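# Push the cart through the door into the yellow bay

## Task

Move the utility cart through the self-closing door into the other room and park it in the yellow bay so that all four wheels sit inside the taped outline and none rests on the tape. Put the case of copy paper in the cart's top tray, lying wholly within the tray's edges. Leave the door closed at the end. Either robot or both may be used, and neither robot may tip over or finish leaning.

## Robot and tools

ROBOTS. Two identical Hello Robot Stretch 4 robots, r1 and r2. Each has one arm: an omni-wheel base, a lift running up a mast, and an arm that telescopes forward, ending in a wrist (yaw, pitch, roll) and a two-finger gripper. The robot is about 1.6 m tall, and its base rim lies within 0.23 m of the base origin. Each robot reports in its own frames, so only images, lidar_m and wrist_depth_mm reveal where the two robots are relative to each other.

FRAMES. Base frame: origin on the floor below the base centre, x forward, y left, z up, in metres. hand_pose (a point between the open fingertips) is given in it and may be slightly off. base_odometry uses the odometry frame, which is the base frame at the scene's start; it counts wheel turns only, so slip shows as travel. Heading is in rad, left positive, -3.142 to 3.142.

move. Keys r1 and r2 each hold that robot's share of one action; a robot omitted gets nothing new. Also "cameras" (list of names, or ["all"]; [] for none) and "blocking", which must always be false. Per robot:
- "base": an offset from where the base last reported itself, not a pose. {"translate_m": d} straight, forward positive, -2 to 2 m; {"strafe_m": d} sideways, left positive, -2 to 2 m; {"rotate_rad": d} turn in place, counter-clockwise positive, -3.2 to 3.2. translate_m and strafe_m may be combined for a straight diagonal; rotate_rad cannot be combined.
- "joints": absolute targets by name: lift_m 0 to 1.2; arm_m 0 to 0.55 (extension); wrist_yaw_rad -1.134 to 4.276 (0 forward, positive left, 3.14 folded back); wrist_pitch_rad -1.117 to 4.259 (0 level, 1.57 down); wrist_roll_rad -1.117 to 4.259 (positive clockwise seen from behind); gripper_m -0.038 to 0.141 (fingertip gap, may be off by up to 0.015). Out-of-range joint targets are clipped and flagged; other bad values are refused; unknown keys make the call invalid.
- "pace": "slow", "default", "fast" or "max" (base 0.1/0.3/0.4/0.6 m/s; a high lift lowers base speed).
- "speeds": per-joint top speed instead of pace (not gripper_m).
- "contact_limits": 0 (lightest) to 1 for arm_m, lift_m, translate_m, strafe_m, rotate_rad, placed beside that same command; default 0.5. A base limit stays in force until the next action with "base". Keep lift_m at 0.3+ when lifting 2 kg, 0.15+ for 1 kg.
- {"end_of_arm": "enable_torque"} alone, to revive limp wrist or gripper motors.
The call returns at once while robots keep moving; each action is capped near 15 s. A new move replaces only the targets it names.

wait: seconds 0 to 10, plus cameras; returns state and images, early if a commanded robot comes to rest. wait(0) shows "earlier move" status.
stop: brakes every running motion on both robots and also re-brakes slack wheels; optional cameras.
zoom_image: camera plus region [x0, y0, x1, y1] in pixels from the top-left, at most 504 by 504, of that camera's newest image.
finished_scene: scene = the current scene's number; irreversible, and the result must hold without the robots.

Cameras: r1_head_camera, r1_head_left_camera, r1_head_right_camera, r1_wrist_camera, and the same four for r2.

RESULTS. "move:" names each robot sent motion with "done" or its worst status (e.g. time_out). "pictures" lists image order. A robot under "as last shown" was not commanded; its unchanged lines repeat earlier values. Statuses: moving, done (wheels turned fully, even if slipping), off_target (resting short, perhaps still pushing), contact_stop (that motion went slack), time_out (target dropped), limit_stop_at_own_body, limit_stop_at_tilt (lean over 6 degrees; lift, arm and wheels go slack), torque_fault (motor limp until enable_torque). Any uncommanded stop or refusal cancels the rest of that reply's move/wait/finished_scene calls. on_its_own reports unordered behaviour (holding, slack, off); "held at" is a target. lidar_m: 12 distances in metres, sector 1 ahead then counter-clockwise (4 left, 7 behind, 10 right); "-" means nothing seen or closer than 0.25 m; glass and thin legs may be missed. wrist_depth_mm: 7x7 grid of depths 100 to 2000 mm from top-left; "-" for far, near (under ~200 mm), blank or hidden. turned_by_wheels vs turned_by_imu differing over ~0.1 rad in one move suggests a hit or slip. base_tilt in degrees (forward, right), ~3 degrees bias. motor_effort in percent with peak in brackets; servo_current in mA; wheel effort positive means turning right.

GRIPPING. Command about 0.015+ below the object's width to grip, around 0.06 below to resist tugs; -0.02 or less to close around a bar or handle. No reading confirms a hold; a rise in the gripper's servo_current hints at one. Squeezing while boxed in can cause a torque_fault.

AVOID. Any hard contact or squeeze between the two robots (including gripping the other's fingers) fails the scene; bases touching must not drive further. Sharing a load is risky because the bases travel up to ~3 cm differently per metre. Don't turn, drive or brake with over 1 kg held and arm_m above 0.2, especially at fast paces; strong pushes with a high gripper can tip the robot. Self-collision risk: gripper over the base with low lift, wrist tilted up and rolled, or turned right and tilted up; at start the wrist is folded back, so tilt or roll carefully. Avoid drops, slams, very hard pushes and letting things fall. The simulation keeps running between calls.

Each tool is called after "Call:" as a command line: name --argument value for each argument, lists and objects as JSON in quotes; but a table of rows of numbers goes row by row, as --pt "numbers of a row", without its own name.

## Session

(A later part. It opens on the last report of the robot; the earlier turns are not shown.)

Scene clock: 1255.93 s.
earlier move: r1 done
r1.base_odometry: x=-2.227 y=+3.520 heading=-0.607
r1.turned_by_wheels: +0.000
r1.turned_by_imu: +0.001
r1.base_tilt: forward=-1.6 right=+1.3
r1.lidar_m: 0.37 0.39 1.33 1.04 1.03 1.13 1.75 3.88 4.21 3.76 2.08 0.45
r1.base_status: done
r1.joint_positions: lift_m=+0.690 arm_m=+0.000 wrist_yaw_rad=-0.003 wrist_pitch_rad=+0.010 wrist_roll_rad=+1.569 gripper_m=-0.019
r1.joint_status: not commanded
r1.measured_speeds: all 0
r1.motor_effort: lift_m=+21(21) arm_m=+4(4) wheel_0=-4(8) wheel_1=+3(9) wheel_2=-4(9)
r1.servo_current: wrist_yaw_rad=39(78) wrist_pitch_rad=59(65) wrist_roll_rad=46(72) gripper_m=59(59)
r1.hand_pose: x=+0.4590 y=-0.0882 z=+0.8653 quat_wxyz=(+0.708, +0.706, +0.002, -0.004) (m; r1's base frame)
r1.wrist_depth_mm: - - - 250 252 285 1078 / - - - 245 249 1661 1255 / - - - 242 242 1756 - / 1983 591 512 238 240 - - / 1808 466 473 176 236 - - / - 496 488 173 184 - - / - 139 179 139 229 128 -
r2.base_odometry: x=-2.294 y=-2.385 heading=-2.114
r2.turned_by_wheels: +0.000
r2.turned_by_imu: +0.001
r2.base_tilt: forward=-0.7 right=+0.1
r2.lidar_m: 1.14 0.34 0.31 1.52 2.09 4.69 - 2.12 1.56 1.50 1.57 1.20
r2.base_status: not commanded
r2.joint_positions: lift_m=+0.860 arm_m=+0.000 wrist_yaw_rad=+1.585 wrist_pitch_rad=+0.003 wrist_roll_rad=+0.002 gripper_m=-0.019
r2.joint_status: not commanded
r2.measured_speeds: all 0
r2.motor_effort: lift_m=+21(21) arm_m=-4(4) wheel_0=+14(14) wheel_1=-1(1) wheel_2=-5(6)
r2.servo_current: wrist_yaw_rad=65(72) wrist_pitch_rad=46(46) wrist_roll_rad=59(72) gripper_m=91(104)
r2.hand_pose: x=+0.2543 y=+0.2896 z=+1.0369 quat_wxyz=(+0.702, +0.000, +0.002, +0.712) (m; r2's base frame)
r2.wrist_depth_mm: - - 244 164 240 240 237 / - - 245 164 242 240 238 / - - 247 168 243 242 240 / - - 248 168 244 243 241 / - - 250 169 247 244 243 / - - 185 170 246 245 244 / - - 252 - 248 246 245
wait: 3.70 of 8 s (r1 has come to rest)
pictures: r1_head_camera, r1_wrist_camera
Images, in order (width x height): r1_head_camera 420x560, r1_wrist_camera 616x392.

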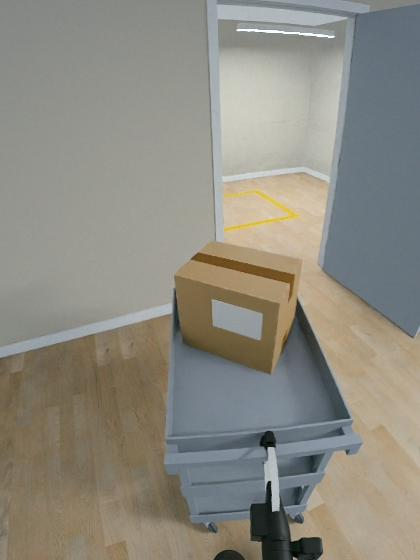

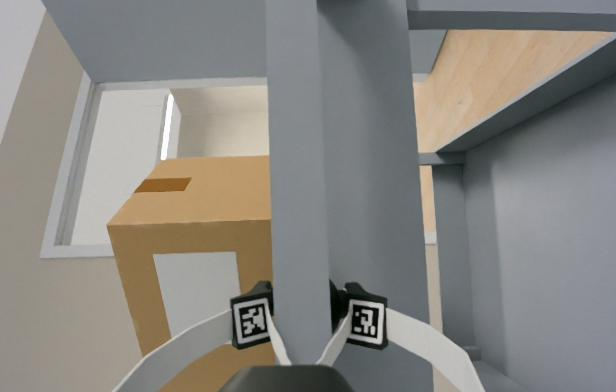

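Call:
move --r1 '{"base":{"translate_m":-0.56,"strafe_m":-0.56},"pace":"slow"}' --blocking false --cameras '[]'

Call:
wait --seconds 4 --cameras '["r1_head_camera"]'

Call:
wait --seconds 8 --cameras '["r1_wrist_camera","r1_head_camera"]'

Scene clock: 1267.27 s.
move: r1 moving
r1.base_odometry: x=-2.239 y=+3.518 heading=-0.606
r1.turned_by_wheels: +0.001
r1.turned_by_imu: +0.000
r1.base_tilt: forward=-1.6 right=+1.3
r1.lidar_m: 0.38 0.39 1.33 1.06 1.04 1.15 1.76 3.87 4.23 3.74 2.08 0.43
r1.base_status: translate_m moving; strafe_m moving
r1.joint_positions: lift_m=+0.690 arm_m=+0.000 wrist_yaw_rad=-0.001 wrist_pitch_rad=+0.010 wrist_roll_rad=+1.569 gripper_m=-0.019
r1.joint_status: not commanded
r1.measured_speeds: translate_m=-0.034 strafe_m=-0.034 rotate_rad=+0.003 lift_m=+0.000 arm_m=+0.000 wrist_yaw_rad=+0.028 wrist_pitch_rad=+0.000 wrist_roll_rad=+0.000
r1.motor_effort: lift_m=+21(21) arm_m=+2(4) wheel_0=+5(6) wheel_1=-7(8) wheel_2=+8(8)
r1.servo_current: wrist_yaw_rad=26(65) wrist_pitch_rad=59(59) wrist_roll_rad=46(59) gripper_m=46(52)
r1.hand_pose: x=+0.4592 y=-0.0877 z=+0.8652 quat_wxyz=(+0.708, +0.706, +0.003, -0.004) (m; r1's base frame)
r1.wrist_depth_mm: - - - 242 244 1499 1182 / - - - 241 244 1661 - / - - - 179 240 - - / 1921 517 484 236 238 - - / - 473 477 175 236 - - / - 508 500 174 185 - - / - 138 180 131 231 129 -
r2: as last shown
r2.turned_by_imu: +0.000
r2.base_tilt: forward=-0.7 right=+0.0
r2.lidar_m: 1.17 0.33 0.32 1.53 2.08 4.72 - 2.10 1.57 1.48 1.56 1.21
r2.servo_current: wrist_yaw_rad=52(65) wrist_pitch_rad=33(46) wrist_roll_rad=52(59) gripper_m=91(98)
r2.wrist_depth_mm: - - 244 164 241 239 236 / - - 247 164 242 240 239 / - - 247 168 244 241 240 / - - 249 169 244 242 241 / - - 249 169 246 244 243 / - - 186 169 246 246 244 / - - 252 - 250 246 247
pictures: none
No camera images: "cameras" was empty.

Scene clock: 1271.27 s.
earlier move: r1 moving
r1.base_odometry: x=-2.622 y=+3.449 heading=-0.606
r1.turned_by_wheels: +0.000
r1.turned_by_imu: -0.001
r1.base_tilt: forward=-1.6 right=+1.3
r1.lidar_m: 0.31 0.34 1.51 1.22 1.17 1.31 1.98 3.50 3.80 3.60 3.53 0.45
r1.base_status: translate_m moving; strafe_m moving
r1.joint_positions: lift_m=+0.690 arm_m=+0.000 wrist_yaw_rad=+0.002 wrist_pitch_rad=+0.010 wrist_roll_rad=+1.569 gripper_m=-0.019
r1.joint_status: not commanded
r1.measured_speeds: translate_m=-0.070 strafe_m=-0.070 rotate_rad=+0.003 lift_m=+0.000 arm_m=+0.000 wrist_yaw_rad=+0.000 wrist_pitch_rad=+0.000 wrist_roll_rad=+0.000
r1.motor_effort: lift_m=+21(21) arm_m=-4(4) wheel_0=+6(10) wheel_1=-2(9) wheel_2=+5(10)
r1.servo_current: wrist_yaw_rad=52(72) wrist_pitch_rad=59(65) wrist_roll_rad=59(85) gripper_m=52(59)
r1.hand_pose: x=+0.4595 y=-0.0868 z=+0.8652 quat_wxyz=(+0.708, +0.706, +0.004, -0.003) (m; r1's base frame)
r1.wrist_depth_mm: - - - - 306 1499 1118 / - - - - 306 330 397 / - - - - 278 1661 - / - - - 260 258 1808 - / - - 559 238 244 - - / - 455 449 176 185 - - / - 459 180 138 218 128 -
r2.base_odometry: x=-2.294 y=-2.385 heading=-2.114
r2.turned_by_wheels: +0.000
r2.turned_by_imu: +0.001
r2.base_tilt: forward=-0.7 right=+0.0
r2.lidar_m: 1.14 0.32 0.31 1.59 1.66 4.68 - 2.12 1.53 1.50 1.58 1.24
r2.base_status: not commanded
r2.joint_positions: lift_m=+0.860 arm_m=+0.000 wrist_yaw_rad=+1.585 wrist_pitch_rad=+0.003 wrist_roll_rad=+0.002 gripper_m=-0.019
r2.joint_status: not commanded
r2.measured_speeds: all 0
r2.motor_effort: lift_m=+21(21) arm_m=-4(4) wheel_0=+14(14) wheel_1=-1(1) wheel_2=-5(6)
r2.servo_current: wrist_yaw_rad=59(78) wrist_pitch_rad=46(52) wrist_roll_rad=46(59) gripper_m=98(104)
r2.hand_pose: x=+0.2543 y=+0.2896 z=+1.0369 quat_wxyz=(+0.702, +0.000, +0.002, +0.712) (m; r2's base frame)
r2.wrist_depth_mm: - - 244 163 240 239 237 / - - 245 164 241 240 238 / - - 246 168 242 242 240 / - - 249 169 244 244 241 / - - 251 169 246 244 242 / - - 186 169 246 246 245 / - 1863 253 - 249 247 246
wait: 4.00 s; no rest
pictures: r1_head_camera
Images, in order (width x height): r1_head_camera 420x560.

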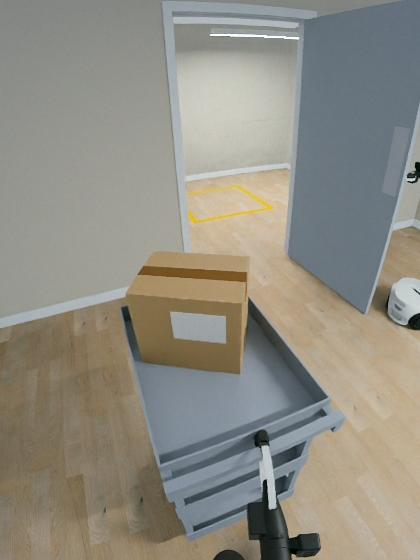

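Scene clock: 1275.93 s.
earlier move: r1 done
r1.base_odometry: x=-3.006 y=+3.379 heading=-0.606
r1.turned_by_wheels: +0.000
r1.turned_by_imu: -0.001
r1.base_tilt: forward=-1.6 right=+1.3
r1.lidar_m: 0.25 0.25 0.61 1.36 1.30 1.46 2.28 3.15 3.45 3.44 3.38 0.53
r1.base_status: done
r1.joint_positions: lift_m=+0.690 arm_m=+0.000 wrist_yaw_rad=+0.004 wrist_pitch_rad=+0.010 wrist_roll_rad=+1.569 gripper_m=-0.019
r1.joint_status: not commanded
r1.measured_speeds: all 0
r1.motor_effort: lift_m=+21(21) arm_m=-4(4) wheel_0=+7(10) wheel_1=+0(9) wheel_2=+4(10)
r1.servo_current: wrist_yaw_rad=52(72) wrist_pitch_rad=59(65) wrist_roll_rad=46(85) gripper_m=52(65)
r1.hand_pose: x=+0.4596 y=-0.0863 z=+0.8652 quat_wxyz=(+0.708, +0.706, +0.005, -0.002) (m; r1's base frame)
r1.wrist_depth_mm: - - - - - 1661 1160 / - - - - - 1661 1182 / - - - - - 1618 1182 / - - - 373 389 394 397 / - - - - 315 1661 1281 / - - - - 182 1661 - / - - 177 - 200 142 -
r2.base_odometry: x=-2.294 y=-2.385 heading=-2.114
r2.turned_by_wheels: +0.000
r2.turned_by_imu: +0.001
r2.base_tilt: forward=-0.7 right=+0.1
r2.lidar_m: 1.16 0.34 0.31 1.93 1.78 4.69 - 2.06 1.56 1.49 1.55 1.22
r2.base_status: not commanded
r2.joint_positions: lift_m=+0.860 arm_m=+0.000 wrist_yaw_rad=+1.585 wrist_pitch_rad=+0.003 wrist_roll_rad=+0.002 gripper_m=-0.019
r2.joint_status: not commanded
r2.measured_speeds: all 0
r2.motor_effort: lift_m=+21(21) arm_m=-4(4) wheel_0=+14(14) wheel_1=-1(1) wheel_2=-5(6)
r2.servo_current: wrist_yaw_rad=59(78) wrist_pitch_rad=39(52) wrist_roll_rad=46(65) gripper_m=91(104)
r2.hand_pose: x=+0.2543 y=+0.2896 z=+1.0369 quat_wxyz=(+0.702, +0.000, +0.002, +0.712) (m; r2's base frame)
r2.wrist_depth_mm: - - 245 164 241 239 237 / - - 245 164 242 240 239 / - - 247 168 243 242 240 / - - 248 169 244 242 242 / - - 250 169 247 243 242 / - - 185 169 246 244 244 / 1863 1808 253 - 249 246 245
wait: 4.67 of 8 s (r1 has come to rest)
pictures: r1_head_camera, r1_wrist_camera
Images, in order (width x height): r1_head_camera 420x560, r1_wrist_camera 616x392.

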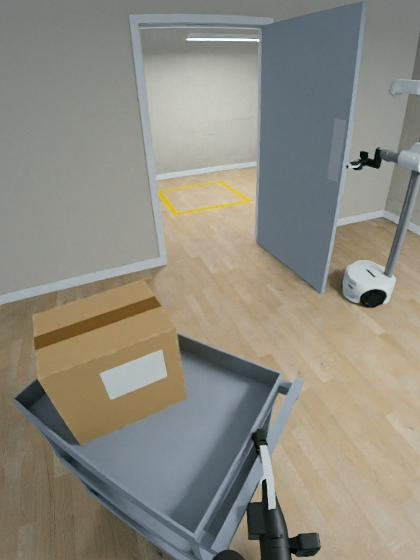

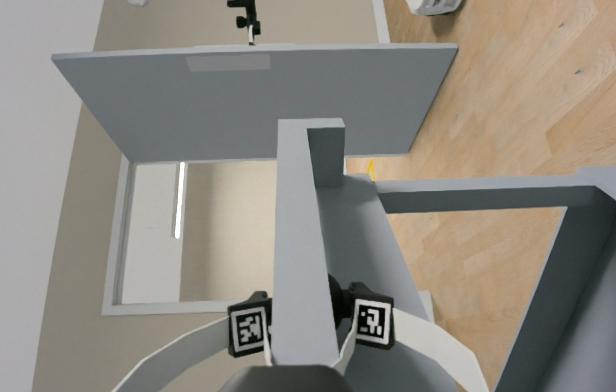

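Call:
move --r1 '{"joints":{"gripper_m":0.14}}' --blocking false --cameras '[]'

Call:
wait --seconds 3 --cameras '[]'

Call:
move --r1 '{"base":{"translate_m":-0.15,"strafe_m":-0.1},"pace":"slow"}' --blocking false --cameras '[]'

Call:
wait --seconds 4 --cameras '[]'

Call:
move --r1 '{"base":{"rotate_rad":0.75},"pace":"slow"}' --blocking false --cameras '[]'

Call:
wait --seconds 4 --cameras '["r1_wrist_camera","r1_head_camera"]'

Scene clock: 1288.83 s.
move: r1 moving
r1.base_odometry: x=-3.006 y=+3.379 heading=-0.606
r1.turned_by_wheels: +0.000
r1.turned_by_imu: +0.000
r1.base_tilt: forward=-1.6 right=+1.3
r1.lidar_m: 0.25 0.25 0.61 1.36 1.34 1.47 2.28 3.15 3.42 3.43 3.37 0.53
r1.base_status: not commanded
r1.joint_positions: lift_m=+0.690 arm_m=+0.000 wrist_yaw_rad=+0.004 wrist_pitch_rad=+0.010 wrist_roll_rad=+1.569 gripper_m=+0.005
r1.joint_status: gripper_m moving
r1.measured_speeds: translate_m=+0.000 strafe_m=+0.000 rotate_rad=-0.001 lift_m=+0.000 arm_m=+0.000 wrist_yaw_rad=+0.000 wrist_pitch_rad=+0.000 wrist_roll_rad=+0.000
r1.motor_effort: lift_m=+21(21) arm_m=-4(4) wheel_0=+7(8) wheel_1=+1(1) wheel_2=+4(5)
r1.servo_current: wrist_yaw_rad=46(72) wrist_pitch_rad=59(65) wrist_roll_rad=39(59) gripper_m=85(85)
r1.hand_pose: x=+0.4596 y=-0.0863 z=+0.8652 quat_wxyz=(+0.708, +0.706, +0.005, -0.002) (m; r1's base frame)
r1.wrist_depth_mm: - - - - - 1708 1205 / - - - - - 1661 1205 / - - - - - 1708 1182 / - - - 375 389 1430 410 / - - - - 324 1708 1255 / - - - 210 184 1576 - / - - 163 132 204 - -
r2: as last shown
r2.turned_by_imu: +0.000
r2.base_tilt: forward=-0.7 right=+0.0
r2.lidar_m: 1.17 0.31 0.32 1.94 1.78 4.70 - 2.09 1.55 1.47 1.58 1.20
r2.motor_effort: lift_m=+21(21) arm_m=-4(4) wheel_0=+14(14) wheel_1=-1(1) wheel_2=-5(5)
r2.servo_current: wrist_yaw_rad=65(78) wrist_pitch_rad=46(46) wrist_roll_rad=52(59) gripper_m=91(98)
r2.wrist_depth_mm: - - 244 164 241 239 236 / - - 246 164 243 239 238 / - - 247 168 243 242 239 / - - 249 168 245 243 241 / - - 250 169 246 244 243 / - - 185 169 246 245 244 / 1921 1708 252 - 249 246 245
pictures: none
No camera images: "cameras" was empty.

Scene clock: 1290.77 s.
earlier move: r1 done
r1.base_odometry: x=-3.006 y=+3.379 heading=-0.606
r1.turned_by_wheels: -0.001
r1.turned_by_imu: -0.001
r1.base_tilt: forward=-1.6 right=+1.3
r1.lidar_m: 0.26 0.25 0.61 1.36 1.33 1.48 2.26 3.16 3.43 3.45 3.37 0.48
r1.base_status: not commanded
r1.joint_positions: lift_m=+0.690 arm_m=+0.000 wrist_yaw_rad=+0.002 wrist_pitch_rad=+0.007 wrist_roll_rad=+1.569 gripper_m=+0.140
r1.joint_status: all done
r1.measured_speeds: all 0
r1.motor_effort: lift_m=+21(21) arm_m=+4(4) wheel_0=+3(8) wheel_1=+1(1) wheel_2=+1(5)
r1.servo_current: wrist_yaw_rad=26(72) wrist_pitch_rad=46(65) wrist_roll_rad=39(72) gripper_m=39(98)
r1.hand_pose: x=+0.4594 y=-0.0870 z=+0.8660 quat_wxyz=(+0.708, +0.706, +0.003, -0.002) (m; r1's base frame)
r1.wrist_depth_mm: - - - - - 1708 1182 / - - - - - 1756 1205 / - - - - - 1708 1229 / - - - - - 1576 1118 / - - - - 357 1576 1205 / - 210 - - 191 196 1308 / - - - 148 225 1576 -
r2.base_odometry: x=-2.294 y=-2.385 heading=-2.114
r2.turned_by_wheels: +0.000
r2.turned_by_imu: +0.000
r2.base_tilt: forward=-0.7 right=+0.0
r2.lidar_m: 1.13 0.32 0.33 1.95 1.78 4.69 - 2.09 1.55 1.49 1.55 1.22
r2.base_status: not commanded
r2.joint_positions: lift_m=+0.860 arm_m=+0.000 wrist_yaw_rad=+1.585 wrist_pitch_rad=+0.003 wrist_roll_rad=+0.002 gripper_m=-0.019
r2.joint_status: not commanded
r2.measured_speeds: all 0
r2.motor_effort: lift_m=+21(21) arm_m=-4(4) wheel_0=+14(14) wheel_1=-1(1) wheel_2=-5(6)
r2.servo_current: wrist_yaw_rad=65(78) wrist_pitch_rad=39(46) wrist_roll_rad=46(59) gripper_m=91(104)
r2.hand_pose: x=+0.2543 y=+0.2896 z=+1.0369 quat_wxyz=(+0.702, +0.000, +0.002, +0.712) (m; r2's base frame)
r2.wrist_depth_mm: - - 244 164 240 239 237 / - - 245 164 241 240 238 / - - 248 168 243 241 240 / - - 248 169 245 243 241 / - - 250 169 245 245 242 / - - 185 170 246 245 245 / 1863 1808 252 - 249 246 245
wait: 1.93 of 3 s (r1 has come to rest)
pictures: none
No camera images: "cameras" was empty.

Scene clock: 1291.27 s.
move: r1 moving
r1.base_odometry: x=-3.020 y=+3.379 heading=-0.606
r1.turned_by_wheels: +0.000
r1.turned_by_imu: +0.000
r1.base_tilt: forward=-1.6 right=+1.3
r1.lidar_m: 0.25 0.26 0.64 1.36 1.34 1.46 2.27 3.13 3.42 3.44 3.37 0.56
r1.base_status: translate_m moving; strafe_m moving
r1.joint_positions: lift_m=+0.690 arm_m=+0.000 wrist_yaw_rad=+0.002 wrist_pitch_rad=+0.007 wrist_roll_rad=+1.569 gripper_m=+0.140
r1.joint_status: not commanded
r1.measured_speeds: translate_m=-0.045 strafe_m=-0.030 rotate_rad=+0.002 lift_m=+0.000 arm_m=+0.000 wrist_yaw_rad=+0.000 wrist_pitch_rad=+0.000 wrist_roll_rad=+0.000
r1.motor_effort: lift_m=+21(21) arm_m=+4(4) wheel_0=+2(6) wheel_1=-5(6) wheel_2=+6(6)
r1.servo_current: wrist_yaw_rad=46(59) wrist_pitch_rad=52(52) wrist_roll_rad=52(65) gripper_m=52(52)
r1.hand_pose: x=+0.4594 y=-0.0870 z=+0.8660 quat_wxyz=(+0.708, +0.706, +0.003, -0.002) (m; r1's base frame)
r1.wrist_depth_mm: - - - - - 1708 1205 / - - - - - 1756 1229 / - - - - - 1708 1205 / - - - - - 1618 1118 / - - - - 402 1464 1229 / - 209 - - 190 197 1308 / - - - 143 245 1661 -
r2: as last shown
r2.base_tilt: forward=-0.7 right=+0.1
r2.lidar_m: 1.15 0.33 0.33 1.95 1.77 4.76 - 2.09 1.55 1.49 1.54 1.22
r2.servo_current: wrist_yaw_rad=65(65) wrist_pitch_rad=46(46) wrist_roll_rad=39(59) gripper_m=91(98)
r2.wrist_depth_mm: - - 243 163 240 239 236 / - - 245 164 242 240 238 / - - 247 169 243 242 241 / - - 249 168 244 242 241 / - - 250 169 246 244 243 / - - 186 169 247 246 244 / 1921 1756 252 - 249 246 245
pictures: none
No camera images: "cameras" was empty.

Scene clock: 1293.73 s.
earlier move: r1 done
r1.base_odometry: x=-3.186 y=+3.382 heading=-0.606
r1.turned_by_wheels: +0.000
r1.turned_by_imu: -0.001
r1.base_tilt: forward=-1.6 right=+1.3
r1.lidar_m: 0.38 0.37 0.91 1.39 1.36 1.50 2.32 2.98 3.24 3.42 3.33 2.28
r1.base_status: done
r1.joint_positions: lift_m=+0.690 arm_m=+0.000 wrist_yaw_rad=+0.002 wrist_pitch_rad=+0.007 wrist_roll_rad=+1.569 gripper_m=+0.140
r1.joint_status: not commanded
r1.measured_speeds: all 0
r1.motor_effort: lift_m=+21(21) arm_m=+4(4) wheel_0=+4(7) wheel_1=-2(7) wheel_2=+2(8)
r1.servo_current: wrist_yaw_rad=46(72) wrist_pitch_rad=46(59) wrist_roll_rad=52(72) gripper_m=39(52)
r1.hand_pose: x=+0.4594 y=-0.0870 z=+0.8660 quat_wxyz=(+0.708, +0.706, +0.003, -0.002) (m; r1's base frame)
r1.wrist_depth_mm: - - - - - 1756 1182 / - - - - - 1708 1205 / - - - - - 1756 1229 / - - - - - 1756 1229 / - - - - - 1661 1182 / - 209 - - 508 196 - / - - - 143 - 1983 -
r2.base_odometry: x=-2.294 y=-2.385 heading=-2.114
r2.turned_by_wheels: +0.000
r2.turned_by_imu: +0.000
r2.base_tilt: forward=-0.8 right=+0.1
r2.lidar_m: 1.17 0.33 0.33 1.96 1.78 2.47 - 2.08 1.56 1.49 1.59 1.21
r2.base_status: not commanded
r2.joint_positions: lift_m=+0.860 arm_m=+0.000 wrist_yaw_rad=+1.585 wrist_pitch_rad=+0.003 wrist_roll_rad=+0.002 gripper_m=-0.019
r2.joint_status: not commanded
r2.measured_speeds: all 0
r2.motor_effort: lift_m=+21(21) arm_m=-4(4) wheel_0=+14(14) wheel_1=-1(1) wheel_2=-5(6)
r2.servo_current: wrist_yaw_rad=65(72) wrist_pitch_rad=39(46) wrist_roll_rad=46(65) gripper_m=98(104)
r2.hand_pose: x=+0.2543 y=+0.2896 z=+1.0369 quat_wxyz=(+0.702, +0.000, +0.002, +0.712) (m; r2's base frame)
r2.wrist_depth_mm: - - 244 164 240 239 238 / - - 246 164 242 240 238 / - - 246 169 243 242 239 / - - 248 169 244 242 242 / - - 249 169 246 244 243 / - - 185 169 246 245 245 / - 1756 253 - 249 246 246
wait: 2.47 of 4 s (r1 has come to rest)
pictures: none
No camera images: "cameras" was empty.

Scene clock: 1294.23 s.
move: r1 moving
r1.base_odometry: x=-3.186 y=+3.382 heading=-0.481
r1.turned_by_wheels: +0.125
r1.turned_by_imu: +0.126
r1.base_tilt: forward=-1.6 right=+1.3
r1.lidar_m: 0.38 0.41 1.61 1.37 1.35 1.57 2.79 2.99 3.44 3.38 3.34 2.26
r1.base_status: rotate_rad moving
r1.joint_positions: lift_m=+0.690 arm_m=+0.000 wrist_yaw_rad=+0.002 wrist_pitch_rad=+0.007 wrist_roll_rad=+1.569 gripper_m=+0.140
r1.joint_status: not commanded
r1.measured_speeds: translate_m=+0.001 strafe_m=+0.000 rotate_rad=+0.488 lift_m=+0.000 arm_m=+0.000 wrist_yaw_rad=+0.000 wrist_pitch_rad=+0.000 wrist_roll_rad=+0.000
r1.motor_effort: lift_m=+21(21) arm_m=+4(4) wheel_0=-6(7) wheel_1=-6(6) wheel_2=-5(6)
r1.servo_current: wrist_yaw_rad=52(59) wrist_pitch_rad=52(52) wrist_roll_rad=72(72) gripper_m=46(52)
r1.hand_pose: x=+0.4594 y=-0.0870 z=+0.8660 quat_wxyz=(+0.708, +0.706, +0.003, -0.002) (m; r1's base frame)
r1.wrist_depth_mm: - - - - - 1708 1205 / - - - - - 1708 1229 / - - - - - 1756 1205 / - - - - - 1618 1118 / - - - - 539 1708 - / - 209 - 349 210 195 - / - - - 142 - - -
r2: as last shown
r2.base_tilt: forward=-0.7 right=+0.1
r2.lidar_m: 1.15 0.31 0.31 1.94 1.76 2.48 - 2.12 1.54 1.47 1.58 1.22
r2.servo_current: wrist_yaw_rad=65(72) wrist_pitch_rad=39(46) wrist_roll_rad=46(52) gripper_m=91(104)
r2.wrist_depth_mm: - - 244 164 241 238 238 / - - 246 164 241 239 239 / - - 246 167 243 241 239 / - - 248 169 244 243 241 / - - 251 169 246 244 243 / - - 186 169 247 246 244 / - 1808 251 - 248 247 246
pictures: none
No camera images: "cameras" was empty.

Scene clock: 1295.77 s.
earlier move: r1 done
r1.base_odometry: x=-3.186 y=+3.382 heading=+0.144
r1.turned_by_wheels: +0.624
r1.turned_by_imu: +0.627
r1.base_tilt: forward=-1.6 right=+1.3
r1.lidar_m: 0.43 1.51 1.36 1.38 1.69 2.95 2.97 3.68 3.36 3.39 0.63 0.42
r1.base_status: done
r1.joint_positions: lift_m=+0.690 arm_m=+0.000 wrist_yaw_rad=-0.004 wrist_pitch_rad=+0.007 wrist_roll_rad=+1.569 gripper_m=+0.140
r1.joint_status: not commanded
r1.measured_speeds: all 0
r1.motor_effort: lift_m=+21(21) arm_m=+4(4) wheel_0=-3(11) wheel_1=-1(7) wheel_2=-2(13)
r1.servo_current: wrist_yaw_rad=46(78) wrist_pitch_rad=52(59) wrist_roll_rad=39(72) gripper_m=46(52)
r1.hand_pose: x=+0.4589 y=-0.0886 z=+0.8661 quat_wxyz=(+0.708, +0.706, +0.001, -0.004) (m; r1's base frame)
r1.wrist_depth_mm: - - - - 252 1808 - / - - 484 477 243 - - / - - 504 488 236 - - / - - 530 525 230 - - / - - 554 549 224 - - / - 209 580 580 218 191 - / - - - 142 170 218 220
r2.base_odometry: x=-2.294 y=-2.385 heading=-2.114
r2.turned_by_wheels: +0.000
r2.turned_by_imu: +0.000
r2.base_tilt: forward=-0.7 right=+0.0
r2.lidar_m: 1.15 0.34 0.31 1.89 1.84 2.45 - 2.12 1.58 1.49 1.59 1.22
r2.base_status: not commanded
r2.joint_positions: lift_m=+0.860 arm_m=+0.000 wrist_yaw_rad=+1.585 wrist_pitch_rad=+0.003 wrist_roll_rad=+0.002 gripper_m=-0.019
r2.joint_status: not commanded
r2.measured_speeds: all 0
r2.motor_effort: lift_m=+21(21) arm_m=-4(4) wheel_0=+14(14) wheel_1=-1(1) wheel_2=-6(6)
r2.servo_current: wrist_yaw_rad=59(78) wrist_pitch_rad=46(52) wrist_roll_rad=46(59) gripper_m=98(104)
r2.hand_pose: x=+0.2543 y=+0.2896 z=+1.0369 quat_wxyz=(+0.702, +0.000, +0.002, +0.712) (m; r2's base frame)
r2.wrist_depth_mm: - - 244 164 239 239 238 / - - 245 164 241 238 239 / - - 246 168 244 240 240 / - - 248 169 245 243 241 / - - 250 169 245 244 242 / - - 185 170 246 246 244 / - 1708 252 - 248 246 245
wait: 1.53 of 4 s (r1 has come to rest)
pictures: r1_head_camera, r1_wrist_camera
Images, in order (width x height): r1_head_camera 420x560, r1_wrist_camera 616x392.

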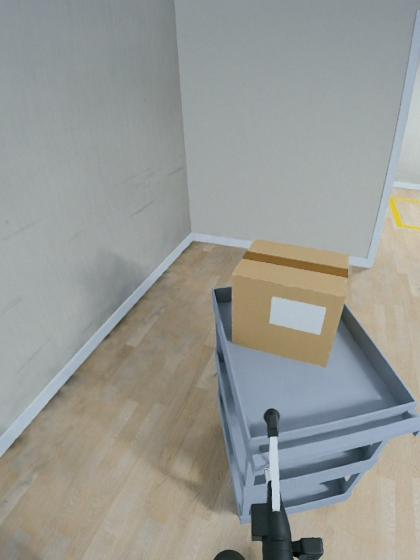

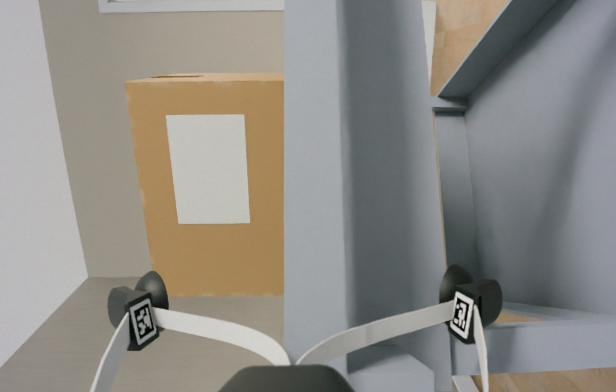

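Call:
move --r1 '{"base":{"strafe_m":-0.14},"pace":"slow"}' --blocking false --cameras '[]'

Call:
wait --seconds 4 --cameras '["r1_wrist_camera","r1_head_camera"]'

Scene clock: 1307.63 s.
move: r1 moving
r1.base_odometry: x=-3.184 y=+3.368 heading=+0.144
r1.turned_by_wheels: +0.000
r1.turned_by_imu: +0.000
r1.base_tilt: forward=-1.6 right=+1.3
r1.lidar_m: 0.41 1.55 1.39 1.38 1.69 2.96 2.98 3.70 3.33 3.38 0.63 0.41
r1.base_status: strafe_m moving
r1.joint_positions: lift_m=+0.690 arm_m=+0.000 wrist_yaw_rad=-0.003 wrist_pitch_rad=+0.007 wrist_roll_rad=+1.569 gripper_m=+0.140
r1.joint_status: not commanded
r1.measured_speeds: translate_m=+0.000 strafe_m=-0.056 rotate_rad=+0.003 lift_m=+0.000 arm_m=+0.000 wrist_yaw_rad=+0.002 wrist_pitch_rad=+0.000 wrist_roll_rad=+0.000
r1.motor_effort: lift_m=+21(21) arm_m=+4(4) wheel_0=+8(8) wheel_1=-5(8) wheel_2=-1(2)
r1.servo_current: wrist_yaw_rad=52(72) wrist_pitch_rad=52(52) wrist_roll_rad=46(59) gripper_m=39(52)
r1.hand_pose: x=+0.4590 y=-0.0882 z=+0.8661 quat_wxyz=(+0.708, +0.706, +0.001, -0.003) (m; r1's base frame)
r1.wrist_depth_mm: - - - 251 252 1921 - / - - 569 241 243 - - / - 504 504 175 236 - - / - - 521 169 230 - - / - - 544 165 224 - - / - 210 569 569 218 192 - / - - - 143 211 217 220
r2: as last shown
r2.base_tilt: forward=-0.7 right=+0.1
r2.lidar_m: 1.16 0.34 0.31 1.92 1.85 2.35 - 2.12 1.55 1.49 1.58 1.22
r2.motor_effort: lift_m=+21(21) arm_m=-4(4) wheel_0=+14(14) wheel_1=-1(1) wheel_2=-5(6)
r2.servo_current: wrist_yaw_rad=59(72) wrist_pitch_rad=39(46) wrist_roll_rad=52(59) gripper_m=98(98)
r2.wrist_depth_mm: - - 244 164 240 239 237 / - - 246 165 243 239 238 / - - 247 168 243 241 240 / - - 249 169 244 243 242 / - - 250 169 245 245 243 / - - 186 169 246 245 244 / - 1661 252 - 249 247 246
pictures: none
No camera images: "cameras" was empty.

Scene clock: 1309.67 s.
earlier move: r1 done
r1.base_odometry: x=-3.166 y=+3.244 heading=+0.144
r1.turned_by_wheels: +0.000
r1.turned_by_imu: -0.001
r1.base_tilt: forward=-1.6 right=+1.3
r1.lidar_m: 0.35 1.69 1.50 1.53 1.82 2.99 3.02 3.57 3.23 3.25 2.15 0.44
r1.base_status: done
r1.joint_positions: lift_m=+0.690 arm_m=+0.000 wrist_yaw_rad=-0.003 wrist_pitch_rad=+0.007 wrist_roll_rad=+1.569 gripper_m=+0.140
r1.joint_status: not commanded
r1.measured_speeds: all 0
r1.motor_effort: lift_m=+21(21) arm_m=+4(4) wheel_0=+2(8) wheel_1=-3(8) wheel_2=+0(2)
r1.servo_current: wrist_yaw_rad=59(72) wrist_pitch_rad=52(65) wrist_roll_rad=52(59) gripper_m=46(52)
r1.hand_pose: x=+0.4590 y=-0.0881 z=+0.8661 quat_wxyz=(+0.708, +0.706, +0.002, -0.003) (m; r1's base frame)
r1.wrist_depth_mm: - - - 264 267 1661 1281 / - - - 257 260 1863 - / - - - 253 254 - - / - 512 480 477 247 - - / - - 500 492 241 - - / - 209 521 178 235 195 - / - - 574 143 230 - -
r2.base_odometry: x=-2.294 y=-2.385 heading=-2.114
r2.turned_by_wheels: +0.000
r2.turned_by_imu: +0.000
r2.base_tilt: forward=-0.7 right=+0.0
r2.lidar_m: 1.17 0.33 0.32 1.89 1.85 2.23 - 2.11 1.54 1.49 1.57 1.21
r2.base_status: not commanded
r2.joint_positions: lift_m=+0.860 arm_m=+0.000 wrist_yaw_rad=+1.585 wrist_pitch_rad=+0.003 wrist_roll_rad=+0.002 gripper_m=-0.019
r2.joint_status: not commanded
r2.measured_speeds: all 0
r2.motor_effort: lift_m=+21(21) arm_m=-4(4) wheel_0=+14(14) wheel_1=-1(1) wheel_2=-5(6)
r2.servo_current: wrist_yaw_rad=59(72) wrist_pitch_rad=39(46) wrist_roll_rad=52(65) gripper_m=98(104)
r2.hand_pose: x=+0.2543 y=+0.2896 z=+1.0369 quat_wxyz=(+0.702, +0.000, +0.002, +0.712) (m; r2's base frame)
r2.wrist_depth_mm: - - 244 164 241 239 237 / - - 246 164 242 240 239 / - - 247 168 243 241 240 / - - 248 169 244 242 242 / - - 249 169 246 243 244 / - - 185 170 245 246 245 / - 1618 252 - 249 246 246
wait: 2.03 of 4 s (r1 has come to rest)
pictures: r1_head_camera, r1_wrist_camera
Images, in order (width x height): r1_head_camera 420x560, r1_wrist_camera 616x392.

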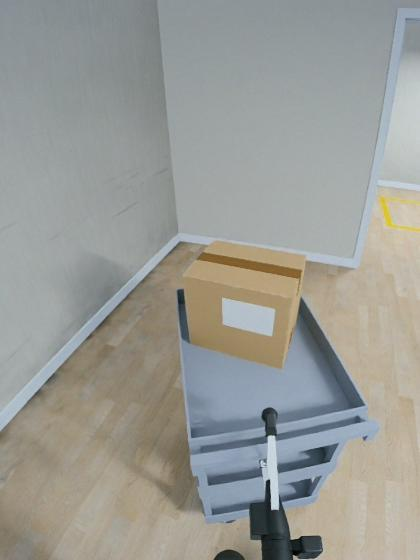

